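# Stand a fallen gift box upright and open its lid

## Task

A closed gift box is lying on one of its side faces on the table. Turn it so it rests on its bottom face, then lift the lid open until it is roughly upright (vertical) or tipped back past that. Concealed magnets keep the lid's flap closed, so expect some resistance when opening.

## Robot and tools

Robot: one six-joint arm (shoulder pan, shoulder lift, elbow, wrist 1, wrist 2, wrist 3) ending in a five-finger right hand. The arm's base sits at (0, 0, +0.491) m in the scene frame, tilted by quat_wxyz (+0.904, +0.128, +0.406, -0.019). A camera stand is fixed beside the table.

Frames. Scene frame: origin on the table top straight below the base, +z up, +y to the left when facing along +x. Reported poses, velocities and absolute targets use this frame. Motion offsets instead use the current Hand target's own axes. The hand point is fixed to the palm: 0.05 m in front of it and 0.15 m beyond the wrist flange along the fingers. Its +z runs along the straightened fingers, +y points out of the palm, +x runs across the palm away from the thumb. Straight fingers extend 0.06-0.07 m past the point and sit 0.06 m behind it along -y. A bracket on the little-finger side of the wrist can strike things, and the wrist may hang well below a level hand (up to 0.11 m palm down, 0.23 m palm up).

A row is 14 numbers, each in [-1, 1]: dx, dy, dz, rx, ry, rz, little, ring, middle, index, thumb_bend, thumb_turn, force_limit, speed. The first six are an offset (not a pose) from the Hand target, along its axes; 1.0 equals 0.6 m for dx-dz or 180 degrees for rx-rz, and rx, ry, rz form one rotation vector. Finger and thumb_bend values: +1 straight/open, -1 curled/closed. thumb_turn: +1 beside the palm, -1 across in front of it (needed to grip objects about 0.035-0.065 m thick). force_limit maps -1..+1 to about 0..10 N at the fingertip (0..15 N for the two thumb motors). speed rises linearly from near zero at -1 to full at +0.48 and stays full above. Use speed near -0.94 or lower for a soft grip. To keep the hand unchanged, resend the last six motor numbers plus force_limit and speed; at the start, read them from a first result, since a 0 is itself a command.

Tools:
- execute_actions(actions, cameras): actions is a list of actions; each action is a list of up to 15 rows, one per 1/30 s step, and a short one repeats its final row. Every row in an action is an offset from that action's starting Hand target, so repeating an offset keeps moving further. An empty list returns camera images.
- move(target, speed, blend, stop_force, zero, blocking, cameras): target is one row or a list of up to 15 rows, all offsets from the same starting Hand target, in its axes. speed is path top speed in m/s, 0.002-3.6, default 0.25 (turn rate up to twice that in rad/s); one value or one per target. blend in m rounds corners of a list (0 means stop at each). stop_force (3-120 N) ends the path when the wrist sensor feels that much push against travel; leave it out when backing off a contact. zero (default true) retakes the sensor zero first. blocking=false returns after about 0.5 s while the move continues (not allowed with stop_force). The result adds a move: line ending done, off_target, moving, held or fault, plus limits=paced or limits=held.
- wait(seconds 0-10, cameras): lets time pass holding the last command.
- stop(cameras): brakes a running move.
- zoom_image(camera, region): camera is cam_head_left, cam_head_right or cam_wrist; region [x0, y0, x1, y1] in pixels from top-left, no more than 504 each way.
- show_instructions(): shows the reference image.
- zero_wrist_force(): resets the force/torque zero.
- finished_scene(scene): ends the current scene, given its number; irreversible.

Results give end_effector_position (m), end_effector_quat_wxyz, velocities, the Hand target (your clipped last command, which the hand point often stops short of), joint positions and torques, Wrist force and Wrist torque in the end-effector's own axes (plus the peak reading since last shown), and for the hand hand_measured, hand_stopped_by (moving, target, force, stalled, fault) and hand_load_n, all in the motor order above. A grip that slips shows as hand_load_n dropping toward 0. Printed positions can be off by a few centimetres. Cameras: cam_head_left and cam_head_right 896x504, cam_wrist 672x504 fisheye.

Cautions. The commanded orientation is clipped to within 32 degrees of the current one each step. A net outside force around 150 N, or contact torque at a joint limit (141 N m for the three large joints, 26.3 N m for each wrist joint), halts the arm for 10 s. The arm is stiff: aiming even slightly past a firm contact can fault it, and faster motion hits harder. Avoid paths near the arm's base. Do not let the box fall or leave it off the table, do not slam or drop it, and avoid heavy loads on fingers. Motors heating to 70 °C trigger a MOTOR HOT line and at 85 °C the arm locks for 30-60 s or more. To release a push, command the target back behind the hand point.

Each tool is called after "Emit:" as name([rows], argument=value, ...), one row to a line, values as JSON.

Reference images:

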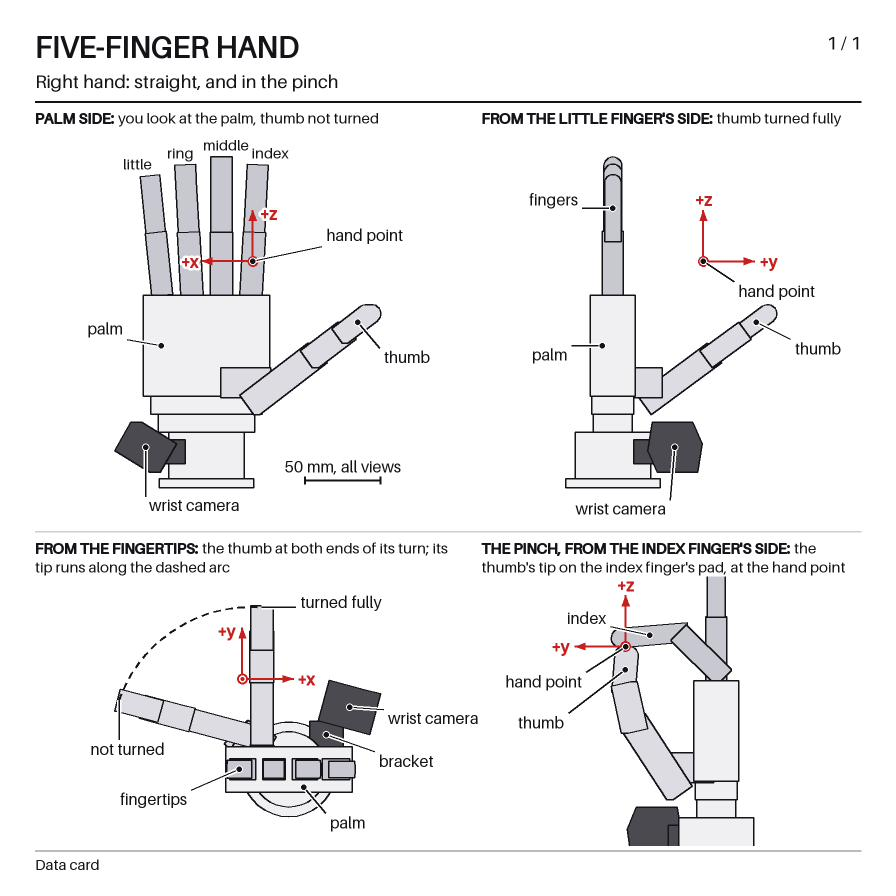

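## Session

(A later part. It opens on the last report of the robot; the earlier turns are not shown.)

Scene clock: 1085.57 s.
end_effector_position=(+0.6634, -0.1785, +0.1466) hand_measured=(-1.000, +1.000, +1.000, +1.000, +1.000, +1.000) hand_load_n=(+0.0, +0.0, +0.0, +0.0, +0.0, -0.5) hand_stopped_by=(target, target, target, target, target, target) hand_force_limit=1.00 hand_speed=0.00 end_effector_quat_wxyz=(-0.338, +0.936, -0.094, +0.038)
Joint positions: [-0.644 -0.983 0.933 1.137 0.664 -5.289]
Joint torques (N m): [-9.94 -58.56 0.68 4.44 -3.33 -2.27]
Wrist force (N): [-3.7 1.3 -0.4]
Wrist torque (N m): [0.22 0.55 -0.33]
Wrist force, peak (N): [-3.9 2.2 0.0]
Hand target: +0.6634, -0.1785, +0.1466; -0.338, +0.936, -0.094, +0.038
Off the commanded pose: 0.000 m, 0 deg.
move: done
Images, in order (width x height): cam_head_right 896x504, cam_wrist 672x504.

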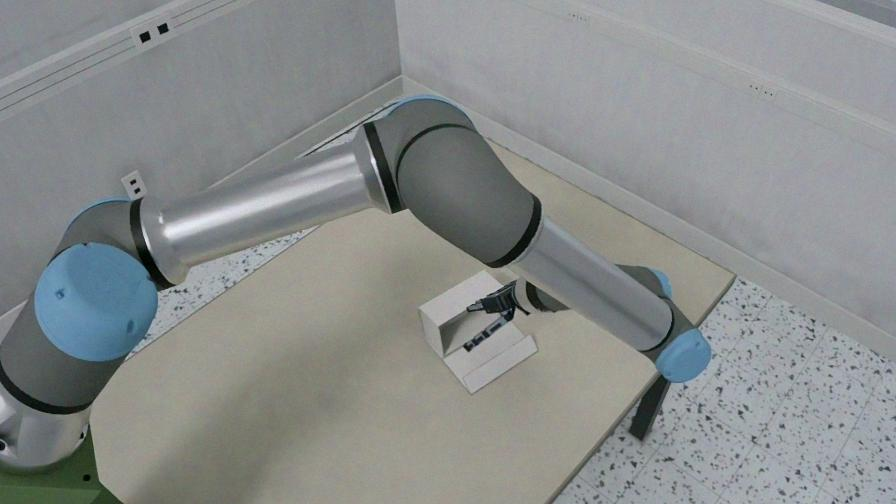

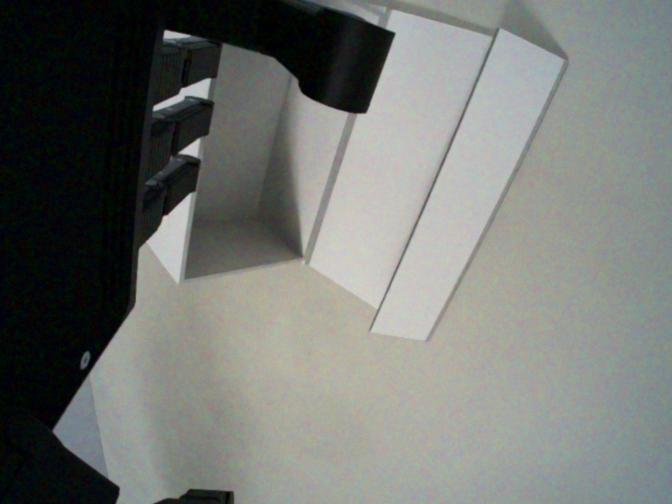

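Emit:
move(target=[0,-0.0783,0.0157,-0.0556,0,0,-1,1,1,1,1,1,1,0], speed=0.03, cameras=["cam_wrist","cam_head_right"])

Emit:
zoom_image(camera="cam_head_right", region=[400, 250, 560, 410])

Scene clock: 1094.87 s.
end_effector_position=(+0.6718, -0.1372, +0.1694) hand_measured=(-1.000, +1.000, +1.000, +1.000, +1.000, +1.000) hand_load_n=(+0.0, +0.0, +0.0, +0.0, +0.0, +0.0) hand_stopped_by=(target, target, target, target, target, target) hand_force_limit=1.00 hand_speed=0.00 end_effector_quat_wxyz=(-0.255, +0.961, -0.097, +0.030)
Joint positions: [-0.511 -1.129 1.067 0.927 0.897 -5.053]
Joint torques (N m): [11.66 -58.59 2.1 1.12 1.13 2.61]
Wrist force (N): [-3.6 1.4 -0.2]
Wrist torque (N m): [0.17 0.53 -0.40]
Wrist force, peak (N): [-3.9 1.2 -0.4]
Hand target: +0.6718, -0.1372, +0.1694; -0.255, +0.961, -0.097, +0.030
Off the commanded pose: 0.000 m, 0 deg.
move: done
Images, in order (width x height): cam_head_right 896x504, cam_wrist 672x504.

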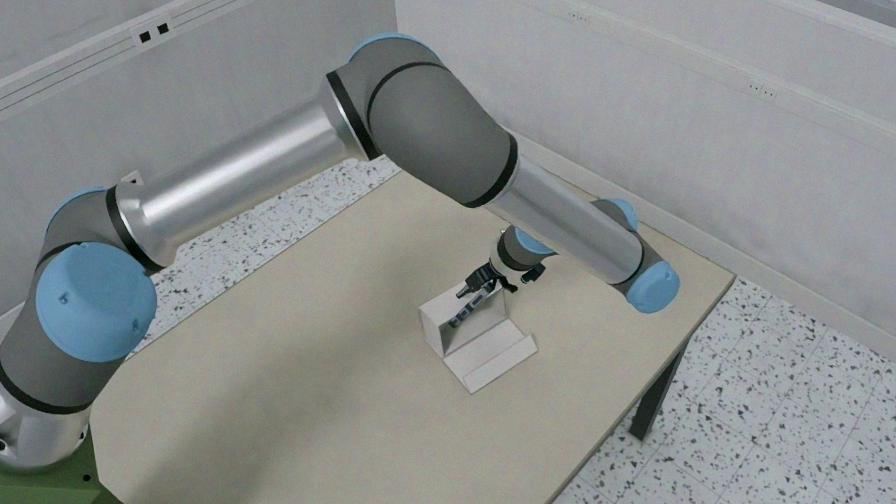

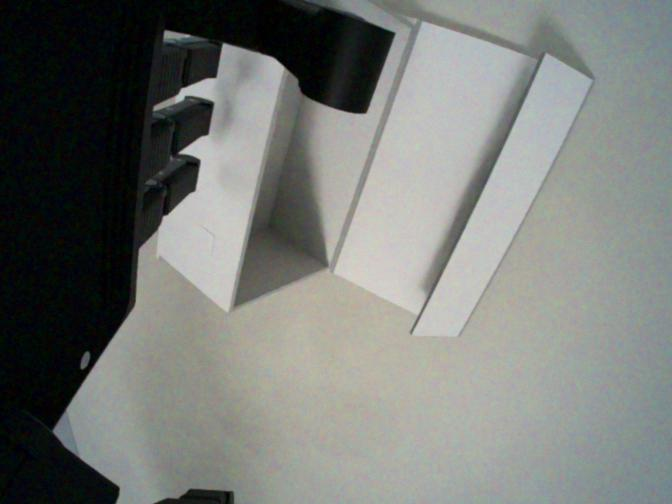

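Scaled by 3.150.

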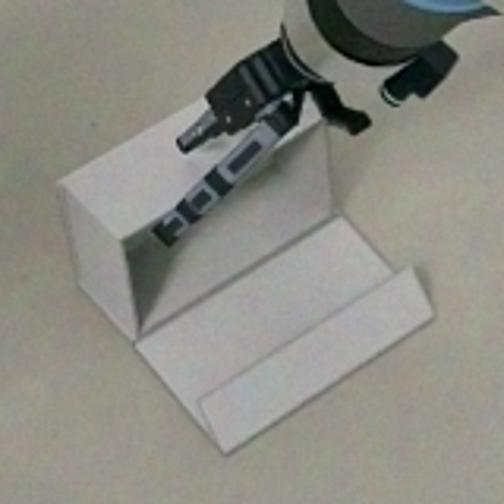

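Emit:
move(target=[0,-0.0667,-0.1155,-0.1667,0,0,0,1,1,1,1,1,1,0], speed=0.25)

Emit:
move(target=[0,0,0,0,0,0.5,1,1,1,1,1,1,1,0], speed=0.4)

Emit:
move(target=[0,0,0,0,0,0.5,1,1,1,1,1,1,1,0], speed=0.4, cameras=["all"])

Scene clock: 1156.23 s.
end_effector_position=(+0.6713, -0.1368, +0.2494) hand_measured=(+0.000, +1.000, +1.000, +1.000, +1.000, +1.000) hand_load_n=(+0.0, +0.0, +0.0, +0.0, +0.0, +0.0) hand_stopped_by=(target, target, target, target, target, target) hand_force_limit=1.00 hand_speed=0.00 end_effector_quat_wxyz=(+0.002, +0.995, -0.102, +0.003)
Joint positions: [-0.246 -1.286 1.151 0.818 1.603 -4.811]
Joint torques (N m): [21.27 -46.24 -26.04 4.19 2.32 2.53]
Wrist force (N): [-3.5 1.8 -0.6]
Wrist torque (N m): [0.26 0.56 -0.33]
Wrist force, peak (N): [-4.0 1.8 -0.1]
Hand target: +0.6713, -0.1368, +0.2494; +0.002, +0.995, -0.102, +0.003
Off the commanded pose: 0.000 m, 0 deg.
move: done

Scene clock: 1158.90 s.
end_effector_position=(+0.6713, -0.1368, +0.2494) hand_measured=(+1.000, +1.000, +1.000, +1.000, +1.000, +1.000) hand_load_n=(+0.0, +0.0, +0.0, +0.0, +0.0, +0.0) hand_stopped_by=(target, target, target, target, target, target) hand_force_limit=1.00 hand_speed=0.00 end_effector_quat_wxyz=(+0.001, -0.632, +0.775, -0.004)
Joint positions: [-0.436 -1.258 1.032 0.913 1.456 -3.361]
Joint torques (N m): [-1.83 -59.95 -0.55 0.59 -2.04 2.9]
Wrist force (N): [-3.7 2.1 -0.5]
Wrist torque (N m): [0.32 0.56 -0.35]
Wrist force, peak (N): [-3.9 1.9 -0.5]
Hand target: +0.6713, -0.1368, +0.2494; +0.001, -0.631, +0.775, -0.004
Off the commanded pose: 0.000 m, 0 deg.
move: done

Scene clock: 1161.60 s.
end_effector_position=(+0.6713, -0.1368, +0.2494) hand_measured=(+1.000, +1.000, +1.000, +1.000, +1.000, +1.000) hand_load_n=(+0.0, +0.0, +0.0, +0.0, +0.0, +0.0) hand_stopped_by=(target, target, target, target, target, target) hand_force_limit=1.00 hand_speed=0.00 end_effector_quat_wxyz=(+0.003, +0.102, +0.995, -0.002)
Joint positions: [-0.558 -1.428 1.419 0.709 1.362 -1.869]
Joint torques (N m): [14.6 -51.68 2.27 0.41 2.01 2.68]
Wrist force (N): [-3.7 1.7 -0.5]
Wrist torque (N m): [0.25 0.58 -0.33]
Wrist force, peak (N): [-4.1 1.6 -0.6]
Hand target: +0.6713, -0.1368, +0.2494; +0.003, +0.102, +0.995, -0.002
Off the commanded pose: 0.000 m, 0 deg.
move: done

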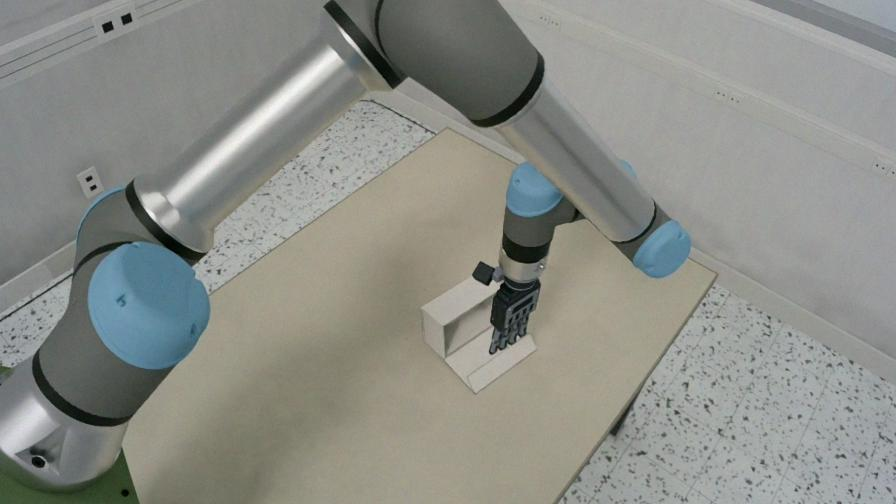

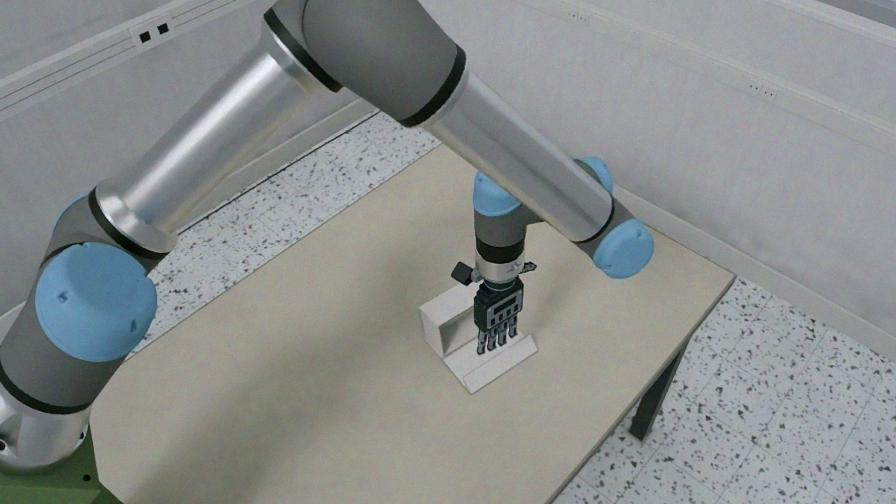

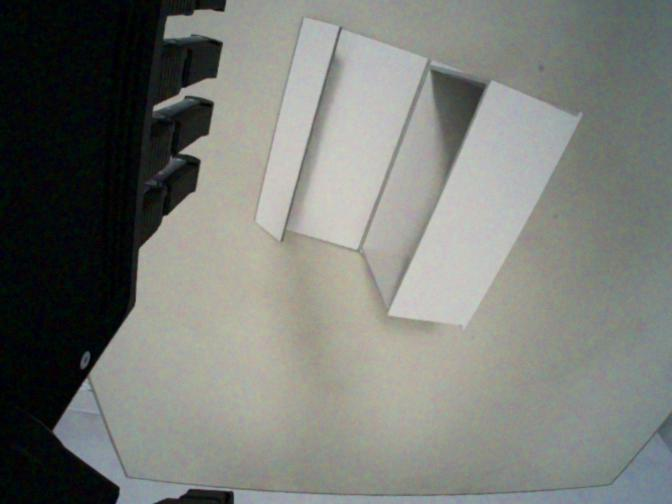

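Emit:
move([
  [-0.05,0.143,0,0,0,0,1,1,1,1,1,1,1,0],
  [-0.05,0.143,0.1917,0,0,0,1,1,1,1,1,1,1,0],
], speed=0.08, stop_force=8, cameras=["all"])

Scene clock: 1176.80 s.
end_effector_position=(+0.7188, -0.0594, +0.1343) hand_measured=(+1.000, +1.000, +1.000, +1.000, +1.000, +1.000) hand_load_n=(+0.0, +0.0, +0.0, +0.0, +0.0, +0.0) hand_stopped_by=(target, target, target, target, target, target) hand_force_limit=1.00 hand_speed=0.00 end_effector_quat_wxyz=(+0.003, +0.102, +0.995, -0.002)
Joint positions: [-0.326 -1.139 1.187 0.635 1.541 -1.721]
Joint torques (N m): [18.02 -44.55 -22.94 0.74 1.98 2.3]
Wrist force (N): [-3.6 1.7 -0.6]
Wrist torque (N m): [0.26 0.59 -0.34]
Wrist force, peak (N): [-4.1 2.4 -1.0]
Hand target: +0.7188, -0.0594, +0.1343; +0.003, +0.102, +0.995, -0.002
Off the commanded pose: 0.000 m, 0 deg.
move: done

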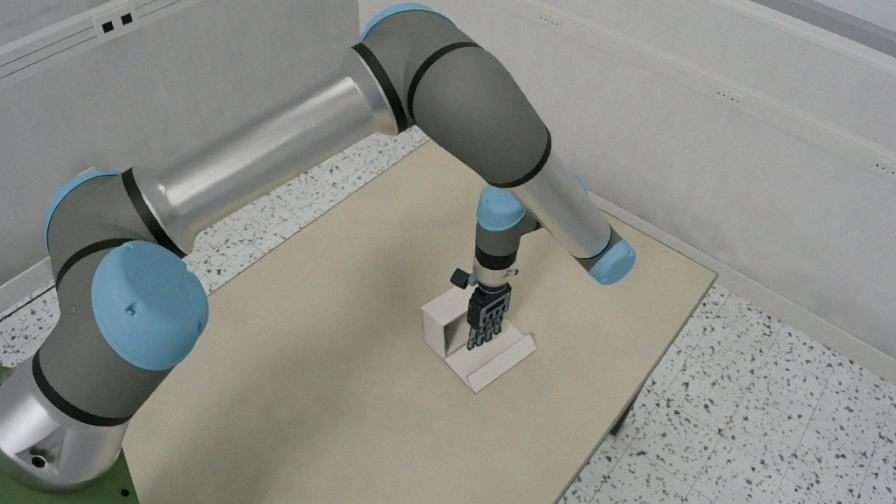

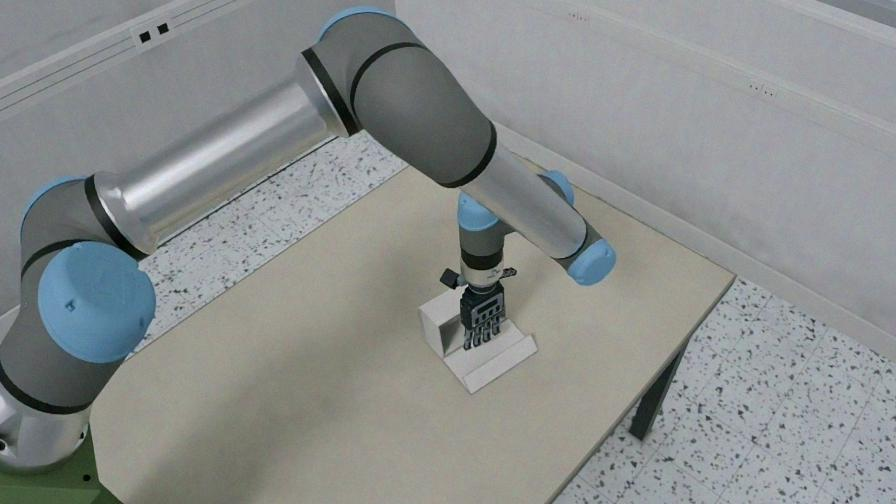

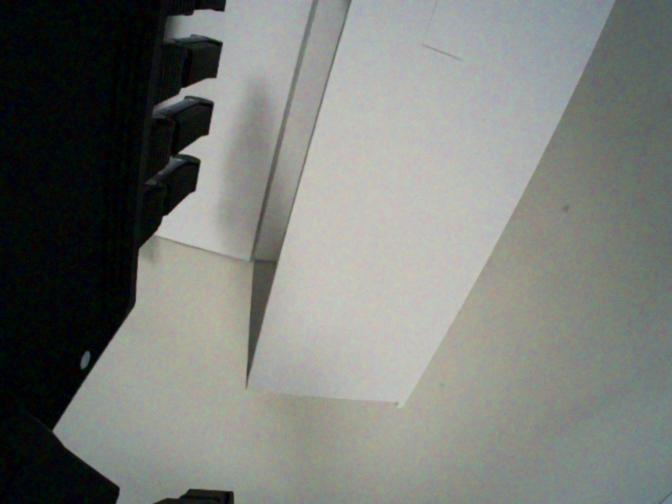

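Emit:
move(target=[0,0,0,0,0,0,0.05,0.05,0.05,0.05,1,-1,-0.5,-0.3], cameras=["cam_wrist","cam_head_right"])

Emit:
zoom_image(camera="cam_head_right", region=[400, 250, 560, 410])

Scene clock: 1183.77 s.
end_effector_position=(+0.7188, -0.0594, +0.1343) hand_measured=(+0.050, +0.050, +0.050, +0.050, +1.000, -1.000) hand_load_n=(+0.0, +0.0, +0.0, +0.0, +0.0, +0.0) hand_stopped_by=(target, target, target, target, target, target) hand_force_limit=-0.50 hand_speed=-0.30 end_effector_quat_wxyz=(+0.003, +0.102, +0.995, -0.002)
Joint positions: [-0.326 -1.139 1.187 0.635 1.541 -1.721]
Joint torques (N m): [16.77 -46.5 -18.96 2.01 -1.34 1.9]
Wrist force (N): [-3.5 2.1 -0.5]
Wrist torque (N m): [0.33 0.56 -0.33]
Wrist force, peak (N): [-4.0 1.9 -0.6]
Hand target: +0.7188, -0.0594, +0.1343; +0.003, +0.102, +0.995, -0.002
Off the commanded pose: 0.000 m, 0 deg.
move: done
Images, in order (width x height): cam_head_right 896x504, cam_wrist 672x504.

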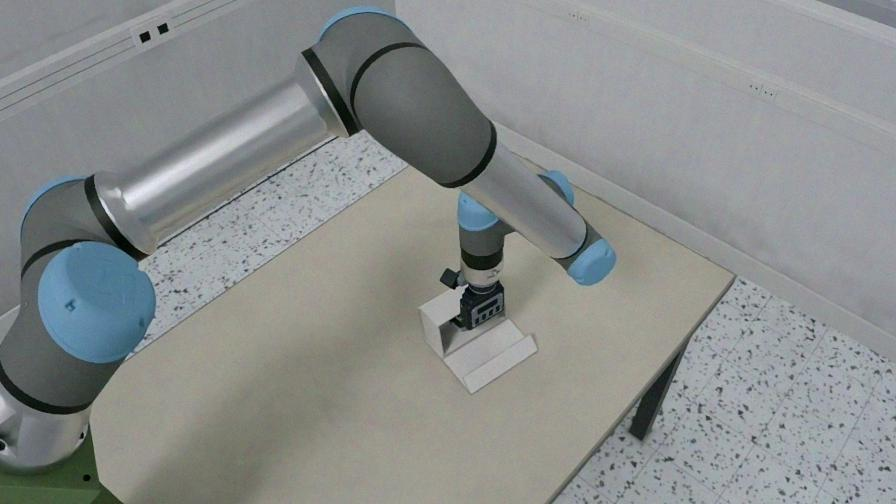

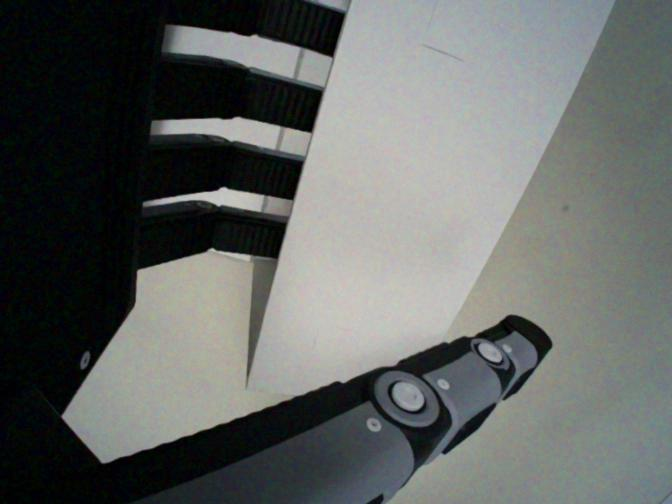

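Scaled by 3.150.

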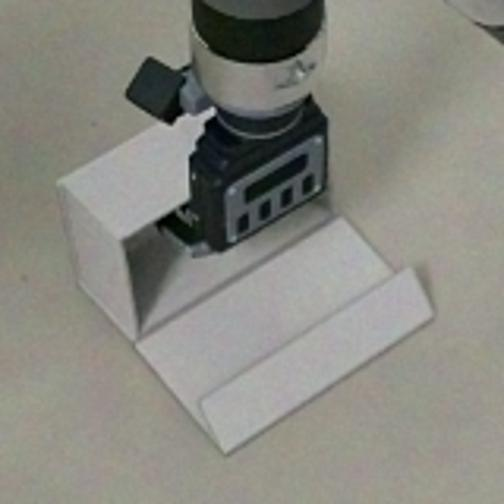

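Emit:
move([
  [0,0,0,0,0,0,-0.1,-0.1,-0.1,-0.1,1,-1,-0.5,-0.6],
  [0,0,0,0,0,0,-0.1,-0.1,-0.1,-0.1,-0.3,-1,-0.4,-0.6],
], cameras=["cam_wrist"])

Scene clock: 1189.53 s.
end_effector_position=(+0.7188, -0.0594, +0.1343) hand_measured=(-0.100, -0.100, -0.100, -0.100, -0.300, -1.000) hand_load_n=(+0.0, +0.0, +0.0, +0.5, +0.0, +0.0) hand_stopped_by=(target, target, target, target, target, target) hand_force_limit=-0.40 hand_speed=-0.60 end_effector_quat_wxyz=(+0.003, +0.102, +0.995, -0.002)
Joint positions: [-0.326 -1.139 1.187 0.635 1.541 -1.721]
Joint torques (N m): [10.18 -46.99 -6.96 3.54 -0.19 0.06]
Wrist force (N): [-3.7 2.0 -0.5]
Wrist torque (N m): [0.31 0.60 -0.35]
Wrist force, peak (N): [-4.0 2.0 -0.5]
Hand target: +0.7188, -0.0594, +0.1343; +0.003, +0.102, +0.995, -0.002
Off the commanded pose: 0.000 m, 0 deg.
move: done
Images, in order (width x height): cam_wrist 672x504.

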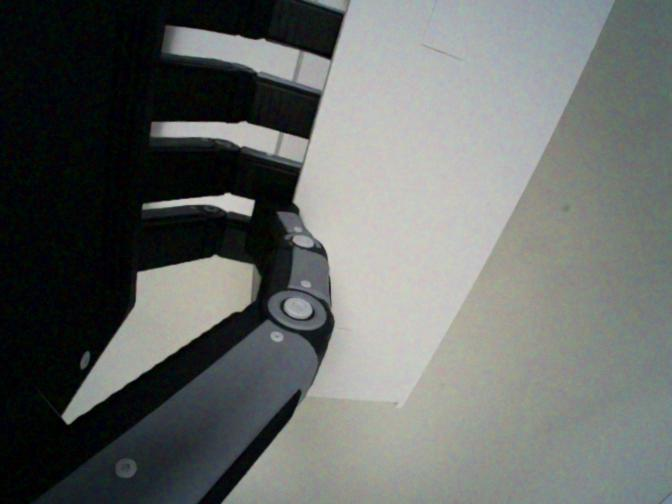

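Emit:
move([
  [0,0,0,0,0,0,-0.1,-0.1,-0.1,-0.1,0.2,-1,-0.4,-0.3],
  [0,0,0,0,0,0,-0.35,-0.35,-0.35,-0.35,0.2,-1,-0.5,-0.7],
  [0,0,0,0,0,0,-0.35,-0.35,-0.35,-0.35,-0.2,-1,-0.5,-0.8],
], cameras=["cam_wrist"])

Scene clock: 1195.93 s.
end_effector_position=(+0.7188, -0.0594, +0.1343) hand_measured=(-0.290, -0.236, -0.232, -0.234, +0.202, -1.000) hand_load_n=(+1.5, +0.0, +14.5, +8.0, +5.5, +0.5) hand_stopped_by=(force, force, force, force, force, target) hand_force_limit=-0.50 hand_speed=-0.80 end_effector_quat_wxyz=(+0.003, +0.102, +0.995, -0.002)
Joint positions: [-0.326 -1.139 1.187 0.635 1.541 -1.721]
Joint torques (N m): [5.03 -49.78 1.57 2.86 1.64 -1.23]
Wrist force (N): [-3.5 2.0 0.8]
Wrist torque (N m): [0.34 0.52 -0.34]
Wrist force, peak (N): [-4.6 1.7 1.3]
Hand target: +0.7188, -0.0594, +0.1343; +0.003, +0.102, +0.995, -0.002
Off the commanded pose: 0.000 m, 0 deg.
move: done
Images, in order (width x height): cam_wrist 672x504.

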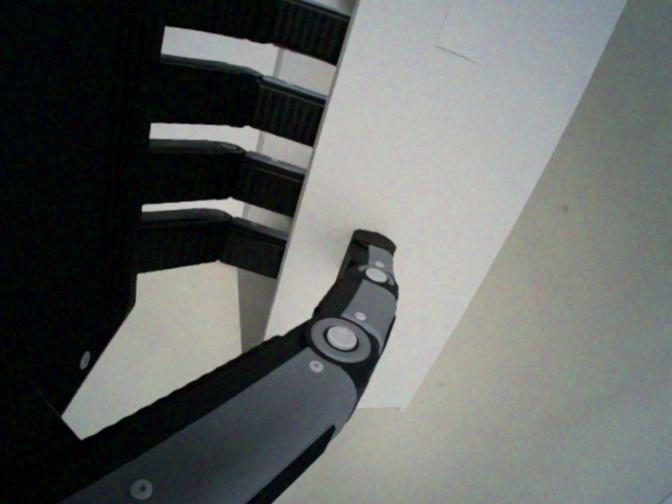

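Emit:
move([
  [0,0,-0.0833,0,0,0,-0.35,-0.35,-0.35,-0.35,-0.2,-1,-0.5,-0.8],
  [0,0,-0.0833,0.194,0,0,-0.35,-0.35,-0.35,-0.35,-0.2,-1,-0.5,-0.8],
], speed=0.1, cameras=["all"])

Scene clock: 1210.10 s.
end_effector_position=(+0.7185, -0.0592, +0.1843) hand_measured=(-0.290, -0.236, -0.232, -0.234, +0.202, -1.000) hand_load_n=(+4.0, +0.0, +11.0, +15.5, +3.0, +0.5) hand_stopped_by=(force, force, force, force, force, target) hand_force_limit=-0.50 hand_speed=-0.80 end_effector_quat_wxyz=(-0.027, +0.098, +0.948, -0.301)
Joint positions: [-0.02 -1.088 1.096 0.731 2.386 -1.506]
Joint torques (N m): [26.64 -46.71 -24.64 4.32 3.48 2.17]
Wrist force (N): [-3.5 2.2 1.0]
Wrist torque (N m): [0.12 0.49 -0.33]
Wrist force, peak (N): [-3.9 2.2 1.0]
Hand target: +0.7185, -0.0592, +0.1843; -0.027, +0.098, +0.948, -0.301
Off the commanded pose: 0.000 m, 0 deg.
move: done

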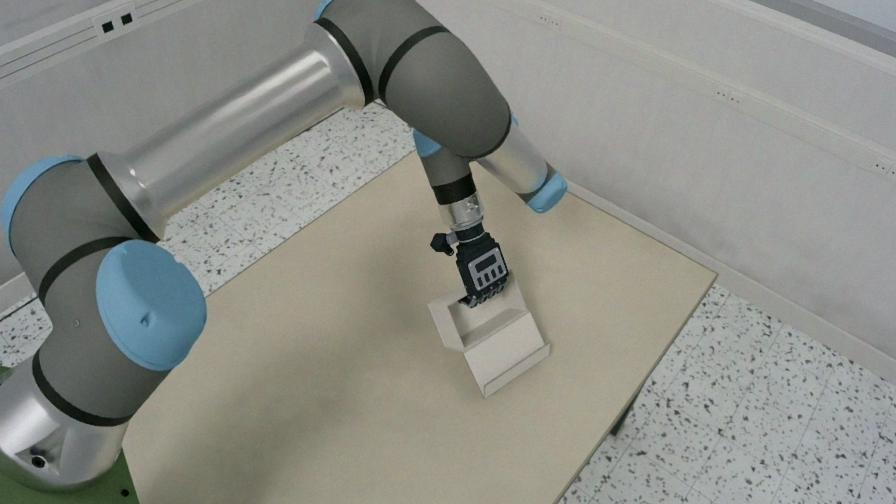

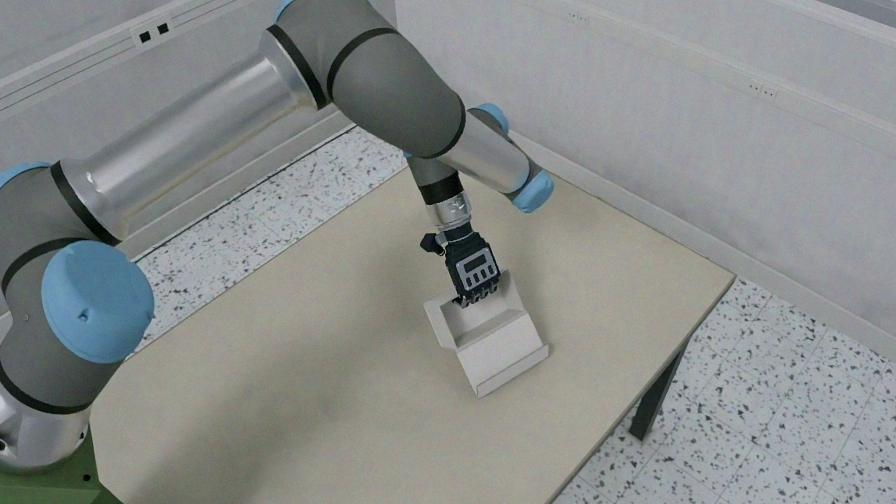

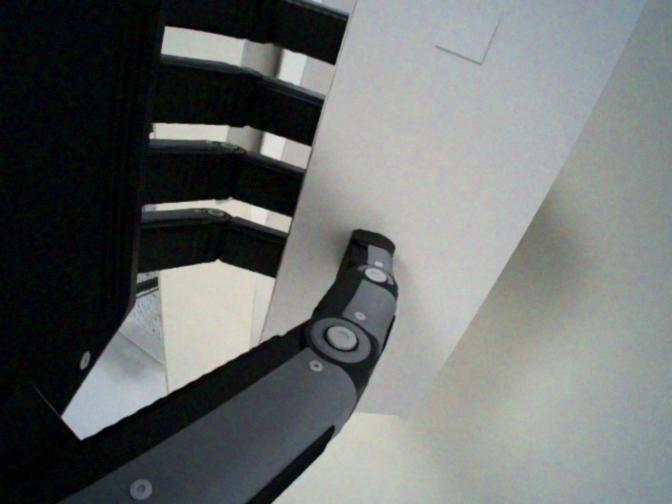

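Emit:
move(target=[0,0,0,0.222,0,0,-0.35,-0.35,-0.35,-0.35,-0.2,-1,-0.5,-0.8], speed=0.15, cameras=["all"])

Scene clock: 1214.47 s.
end_effector_position=(+0.7189, -0.0589, +0.1843) hand_measured=(-0.290, -0.236, -0.232, -0.234, +0.200, -1.000) hand_load_n=(+5.0, +0.0, +9.5, +19.0, +2.5, +0.5) hand_stopped_by=(force, force, force, force, force, target) hand_force_limit=-0.50 hand_speed=-0.80 end_effector_quat_wxyz=(-0.040, +0.087, +0.872, -0.480)
Joint positions: [0.101 -0.815 0.827 1.041 2.852 -1.184]
Joint torques (N m): [14.22 -58.61 1.65 0.73 -0.36 -2.37]
Wrist force (N): [-3.4 2.5 0.9]
Wrist torque (N m): [0.05 0.44 -0.28]
Wrist force, peak (N): [-3.0 4.3 0.5]
Hand target: +0.7189, -0.0590, +0.1843; -0.040, +0.087, +0.872, -0.479 (not the last commanded pose)
Off the commanded pose: 0.001 m, 18 deg.
move: held (a check stopped the path); limits=held
pose unreachable: on one or more control steps of this call, first in action 0 (counted from 0), an arm could not follow its commanded pose, so it was not sent that pose on those steps. It may still have moved: this result reports where it is.
cause: moving toward the commanded pose would bring two parts of the arm too close to each other (joints 4 (wrist 1) to 6 (wrist 3) lie between them).

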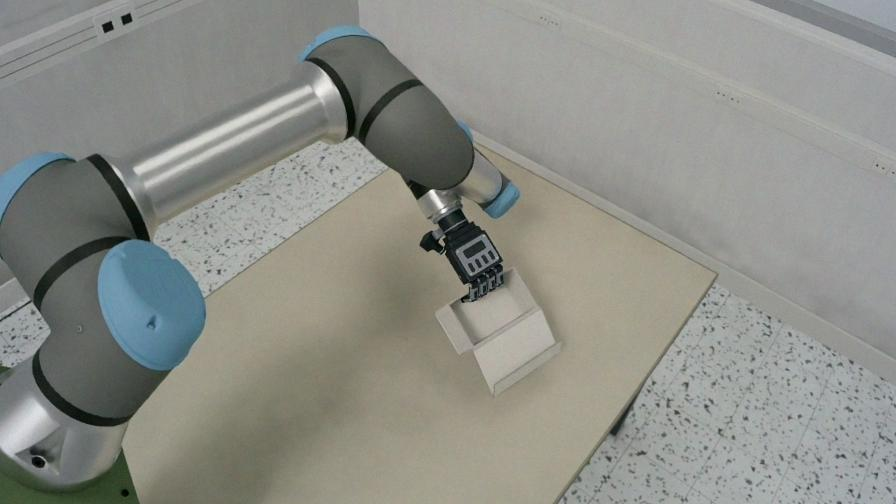

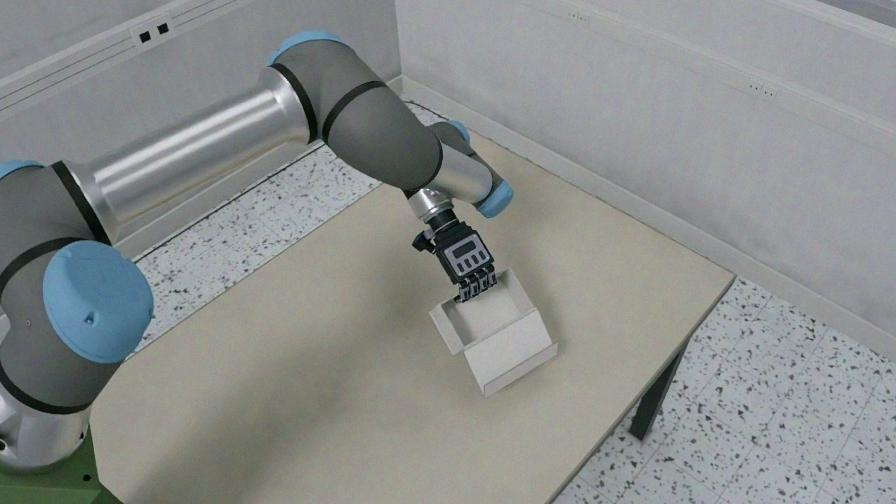

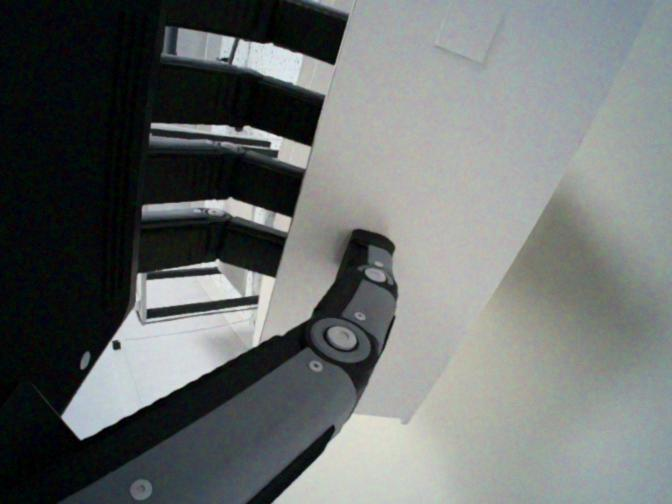

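Emit:
move(target=[0,0,-0.05,0,-0.163,-0.106,-0.35,-0.35,-0.35,-0.35,-0.2,-1,-0.5,-0.8], speed=0.15)

Emit:
move(target=[0,0,0,0.15,0,0,-0.35,-0.35,-0.35,-0.35,-0.2,-1,-0.5,-0.8], speed=0.15, cameras=["cam_head_left","cam_head_right"])

Scene clock: 1223.90 s.
end_effector_position=(+0.7235, -0.0341, +0.2004) hand_measured=(-0.290, -0.236, -0.232, -0.234, +0.200, -1.000) hand_load_n=(+5.0, +0.0, +9.5, +18.5, +2.5, +0.5) hand_stopped_by=(force, force, force, force, force, target) hand_force_limit=-0.50 hand_speed=-0.80 end_effector_quat_wxyz=(+0.103, -0.181, +0.856, -0.473)
Joint positions: [0.085 -1.283 1.583 -0.509 2.604 -2.711]
Joint torques (N m): [8.7 -52.63 5.55 -0.89 -1.24 -1.9]
Wrist force (N): [-3.8 2.5 0.8]
Wrist torque (N m): [0.05 0.50 -0.29]
Wrist force, peak (N): [-3.7 3.2 1.1]
Hand target: +0.7235, -0.0341, +0.2004; +0.103, -0.181, +0.856, -0.473
Off the commanded pose: 0.000 m, 0 deg.
move: done

Scene clock: 1226.23 s.
end_effector_position=(+0.7235, -0.0341, +0.2004) hand_measured=(-0.290, -0.236, -0.232, -0.234, +0.200, -1.000) hand_load_n=(+5.5, +0.0, +9.0, +20.0, +2.0, +0.5) hand_stopped_by=(force, force, force, force, force, target) hand_force_limit=-0.50 hand_speed=-0.80 end_effector_quat_wxyz=(+0.142, -0.152, +0.722, -0.659)
Joint positions: [0.13 -1.105 1.797 -1.923 2.626 -3.628]
Joint torques (N m): [30.2 -36.4 -15.89 -3.8 -3.39 -2.09]
Wrist force (N): [-3.6 2.8 0.7]
Wrist torque (N m): [-0.03 0.47 -0.26]
Wrist force, peak (N): [-3.8 3.5 0.6]
Hand target: +0.7235, -0.0341, +0.2004; +0.142, -0.152, +0.722, -0.659
Off the commanded pose: 0.000 m, 0 deg.
move: done
Images, in order (width x height): cam_head_left 896x504, cam_head_right 896x504.

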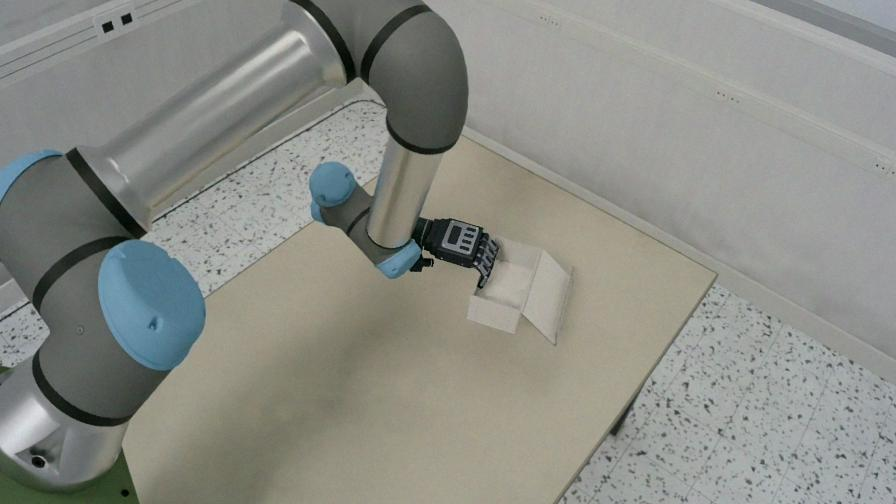

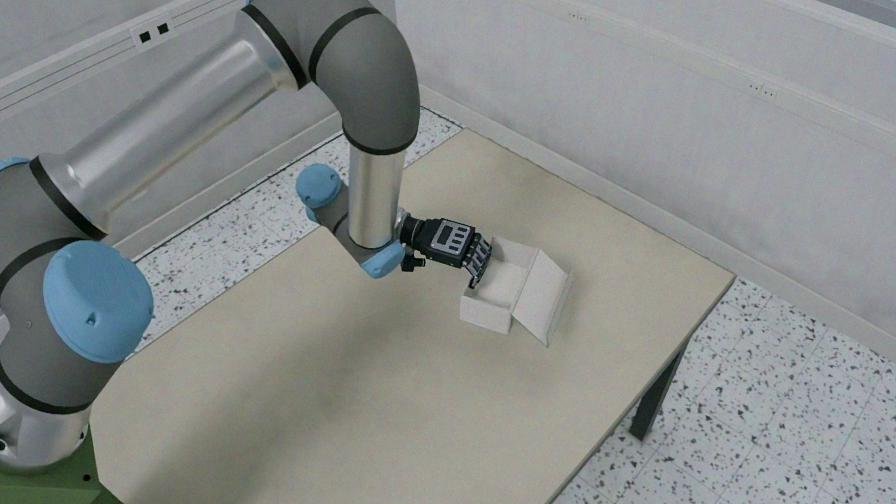

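Emit:
move(target=[0,0,0,-0.0556,0,0,-0.35,-0.35,-0.35,-0.35,-0.2,-1,-0.5,-0.8], speed=0.15)

Emit:
move(target=[0,0.113,0.0302,0,0,0,-0.35,-0.35,-0.35,-0.35,-0.2,-1,-0.5,-0.8], speed=0.08, stop_force=5, cameras=["cam_head_left","cam_head_right","cam_wrist"])

Scene clock: 1236.33 s.
end_effector_position=(+0.7235, -0.0341, +0.2004) hand_measured=(-0.290, -0.236, -0.232, -0.234, +0.200, -1.000) hand_load_n=(+5.5, +0.0, +9.0, +20.0, +2.0, +1.0) hand_stopped_by=(force, force, force, force, force, target) hand_force_limit=-0.50 hand_speed=-0.80 end_effector_quat_wxyz=(+0.129, -0.164, +0.777, -0.594)
Joint positions: [0.125 -1.217 1.761 -1.413 2.681 -3.306]
Joint torques (N m): [10.48 -50.71 -18.15 0.54 -2.61 2.46]
Wrist force (N): [-3.6 3.0 0.5]
Wrist torque (N m): [0.06 0.47 -0.39]
Wrist force, peak (N): [-4.1 3.3 0.5]
Hand target: +0.7235, -0.0341, +0.2004; +0.129, -0.164, +0.777, -0.594
Off the commanded pose: 0.000 m, 0 deg.
move: done

Scene clock: 1238.30 s.
end_effector_position=(+0.7238, -0.0337, +0.1302) hand_measured=(-0.290, -0.236, -0.232, -0.234, +0.200, -1.000) hand_load_n=(+5.5, +0.0, +9.0, +20.0, +2.5, +0.5) hand_stopped_by=(force, force, force, force, force, target) hand_force_limit=-0.50 hand_speed=-0.80 end_effector_quat_wxyz=(+0.129, -0.164, +0.777, -0.594)
Joint positions: [0.09 -1.067 1.653 -1.405 2.657 -3.248]
Joint torques (N m): [11.67 -38.15 -16.98 0.76 -2.57 2.63]
Wrist force (N): [-3.7 2.4 0.3]
Wrist torque (N m): [-0.02 0.49 -0.40]
Wrist force, peak (N): [-3.9 3.4 0.6]
Hand target: +0.7238, -0.0337, +0.1302; +0.129, -0.164, +0.777, -0.594
Off the commanded pose: 0.000 m, 0 deg.
move: done

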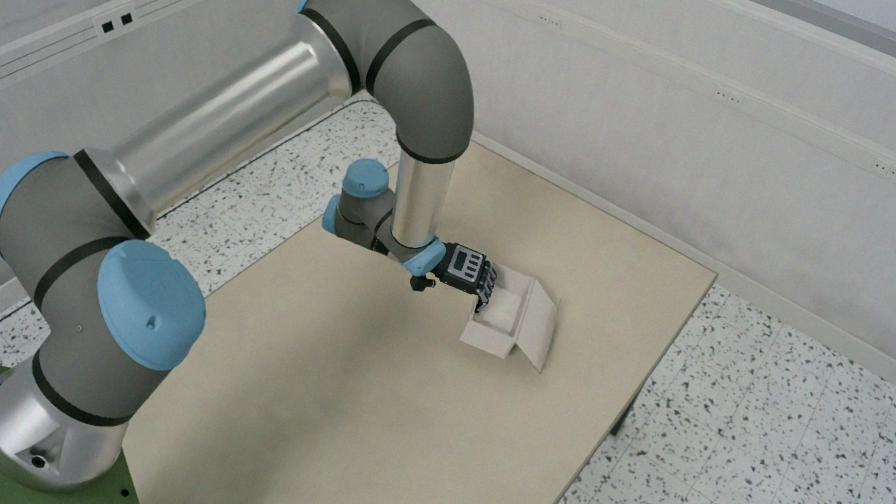

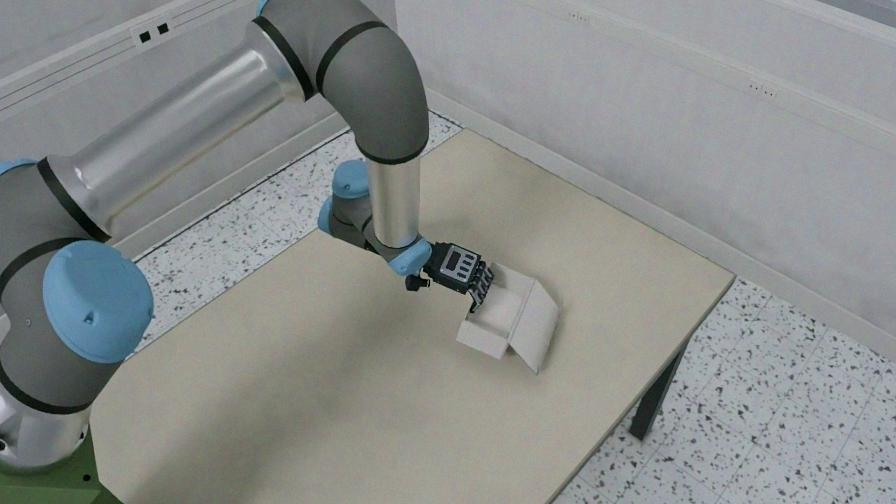

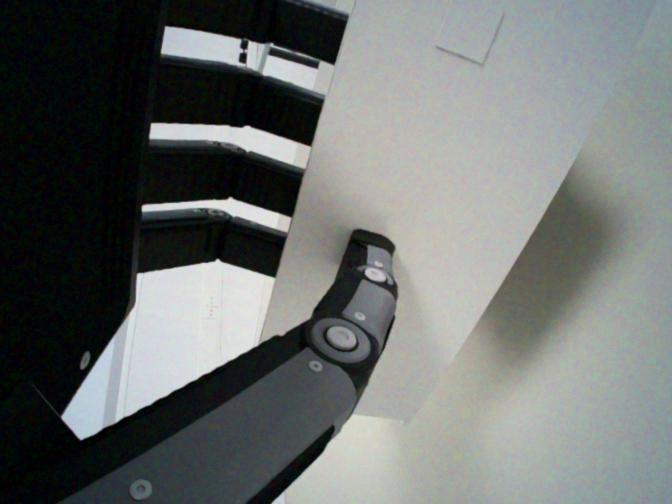

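Emit:
move(target=[0,0.0644,0.0172,0,0,0,-0.35,-0.35,-0.35,-0.35,-0.2,-1,-0.5,-0.8], speed=0.015, stop_force=3, cameras=["cam_head_left","cam_head_right","cam_wrist"])

Scene clock: 1244.10 s.
end_effector_position=(+0.7239, -0.0335, +0.0902) hand_measured=(-0.290, -0.236, -0.232, -0.234, +0.200, -1.000) hand_load_n=(+4.5, +0.0, +10.0, +17.0, +3.0, +0.5) hand_stopped_by=(force, force, force, force, force, target) hand_force_limit=-0.50 hand_speed=-0.80 end_effector_quat_wxyz=(+0.129, -0.164, +0.777, -0.594)
Joint positions: [0.073 -0.981 1.581 -1.395 2.645 -3.221]
Joint torques (N m): [10.24 -38.14 -16.46 1.08 -2.49 2.43]
Wrist force (N): [-3.9 2.3 0.8]
Wrist torque (N m): [-0.01 0.50 -0.40]
Wrist force, peak (N): [-4.1 3.1 0.6]
Hand target: +0.7239, -0.0335, +0.0902; +0.129, -0.164, +0.777, -0.594
Off the commanded pose: 0.000 m, 0 deg.
move: done

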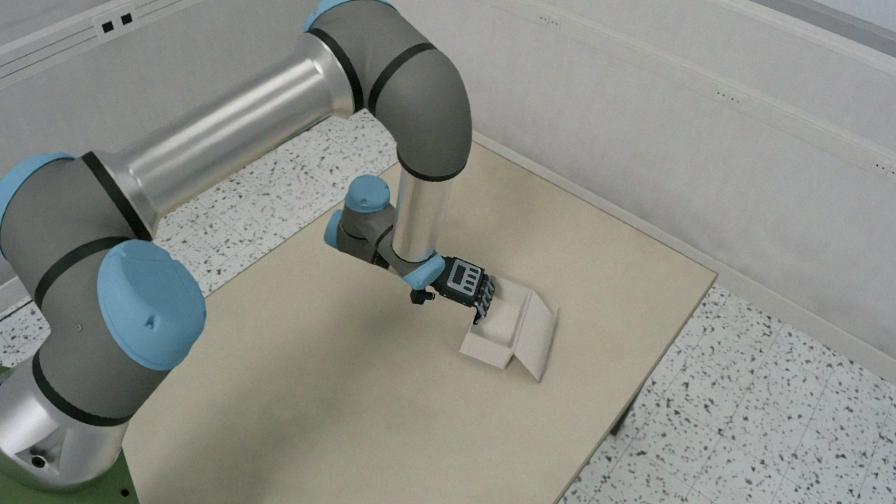

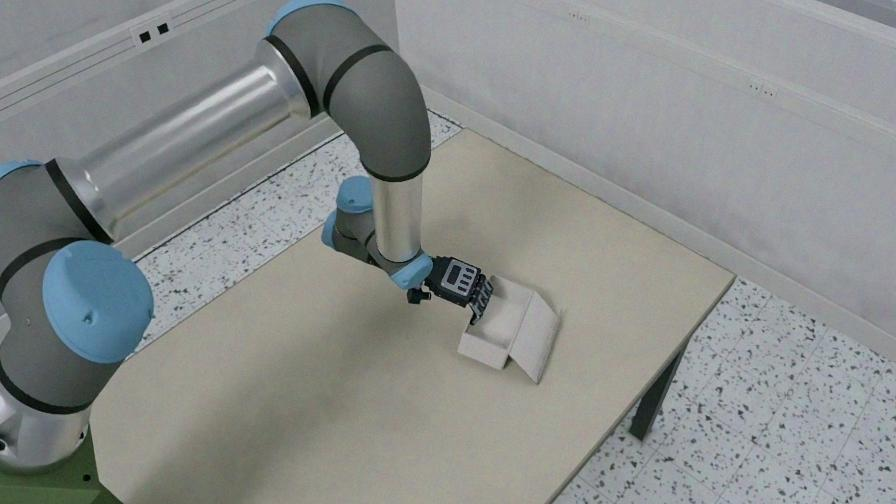

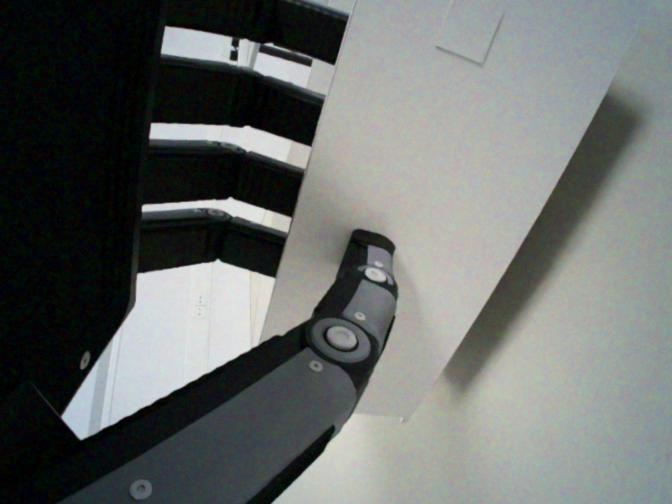

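Emit:
move(target=[0,0.0322,0.0086,0,0,0,-0.35,-0.35,-0.35,-0.35,-0.2,-1,-0.5,-0.8], speed=0.01, stop_force=3, zero=false, cameras=["cam_head_right","cam_wrist"])

Emit:
zoom_image(camera="cam_head_right", region=[400, 240, 580, 400])

Scene clock: 1250.60 s.
end_effector_position=(+0.7240, -0.0334, +0.0702) hand_measured=(-0.290, -0.236, -0.232, -0.234, +0.200, -1.000) hand_load_n=(+2.0, +0.0, +13.0, +9.5, +5.0, +0.5) hand_stopped_by=(force, force, force, force, force, target) hand_force_limit=-0.50 hand_speed=-0.80 end_effector_quat_wxyz=(+0.129, -0.164, +0.777, -0.594)
Joint positions: [0.064 -0.937 1.542 -1.389 2.64 -3.209]
Joint torques (N m): [11.37 -39.45 -16.8 0.98 -2.36 2.09]
Wrist force (N): [-3.7 2.3 0.6]
Wrist torque (N m): [0.10 0.46 -0.36]
Wrist force, peak (N): [-4.0 2.5 0.7]
Hand target: +0.7240, -0.0334, +0.0702; +0.129, -0.164, +0.777, -0.594
Off the commanded pose: 0.000 m, 0 deg.
move: done
Images, in order (width x height): cam_head_right 896x504, cam_wrist 672x504.

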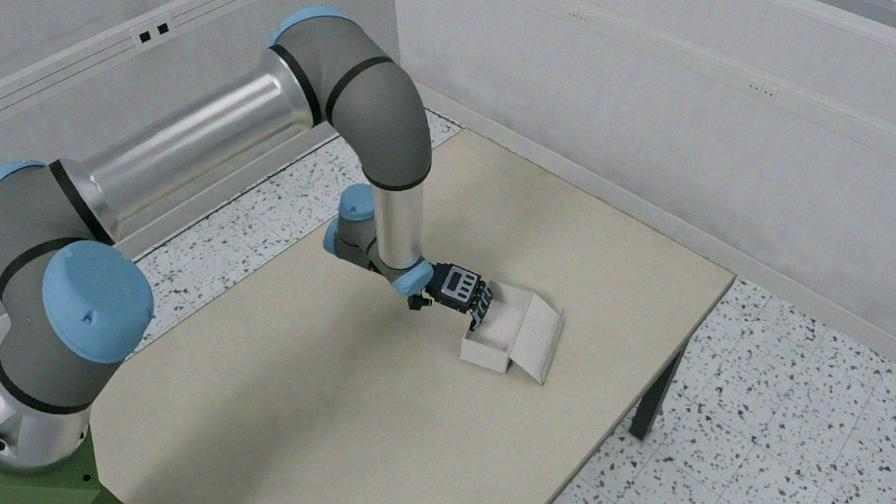

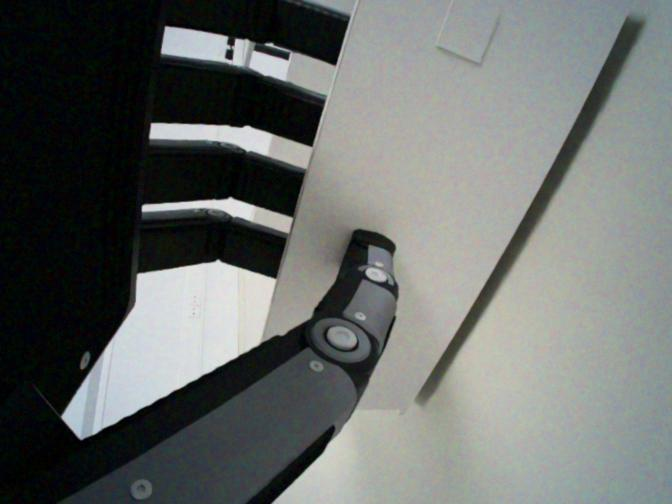

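Scaled by 2.800.

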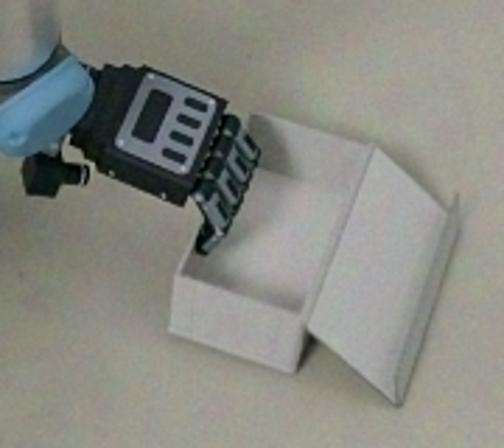

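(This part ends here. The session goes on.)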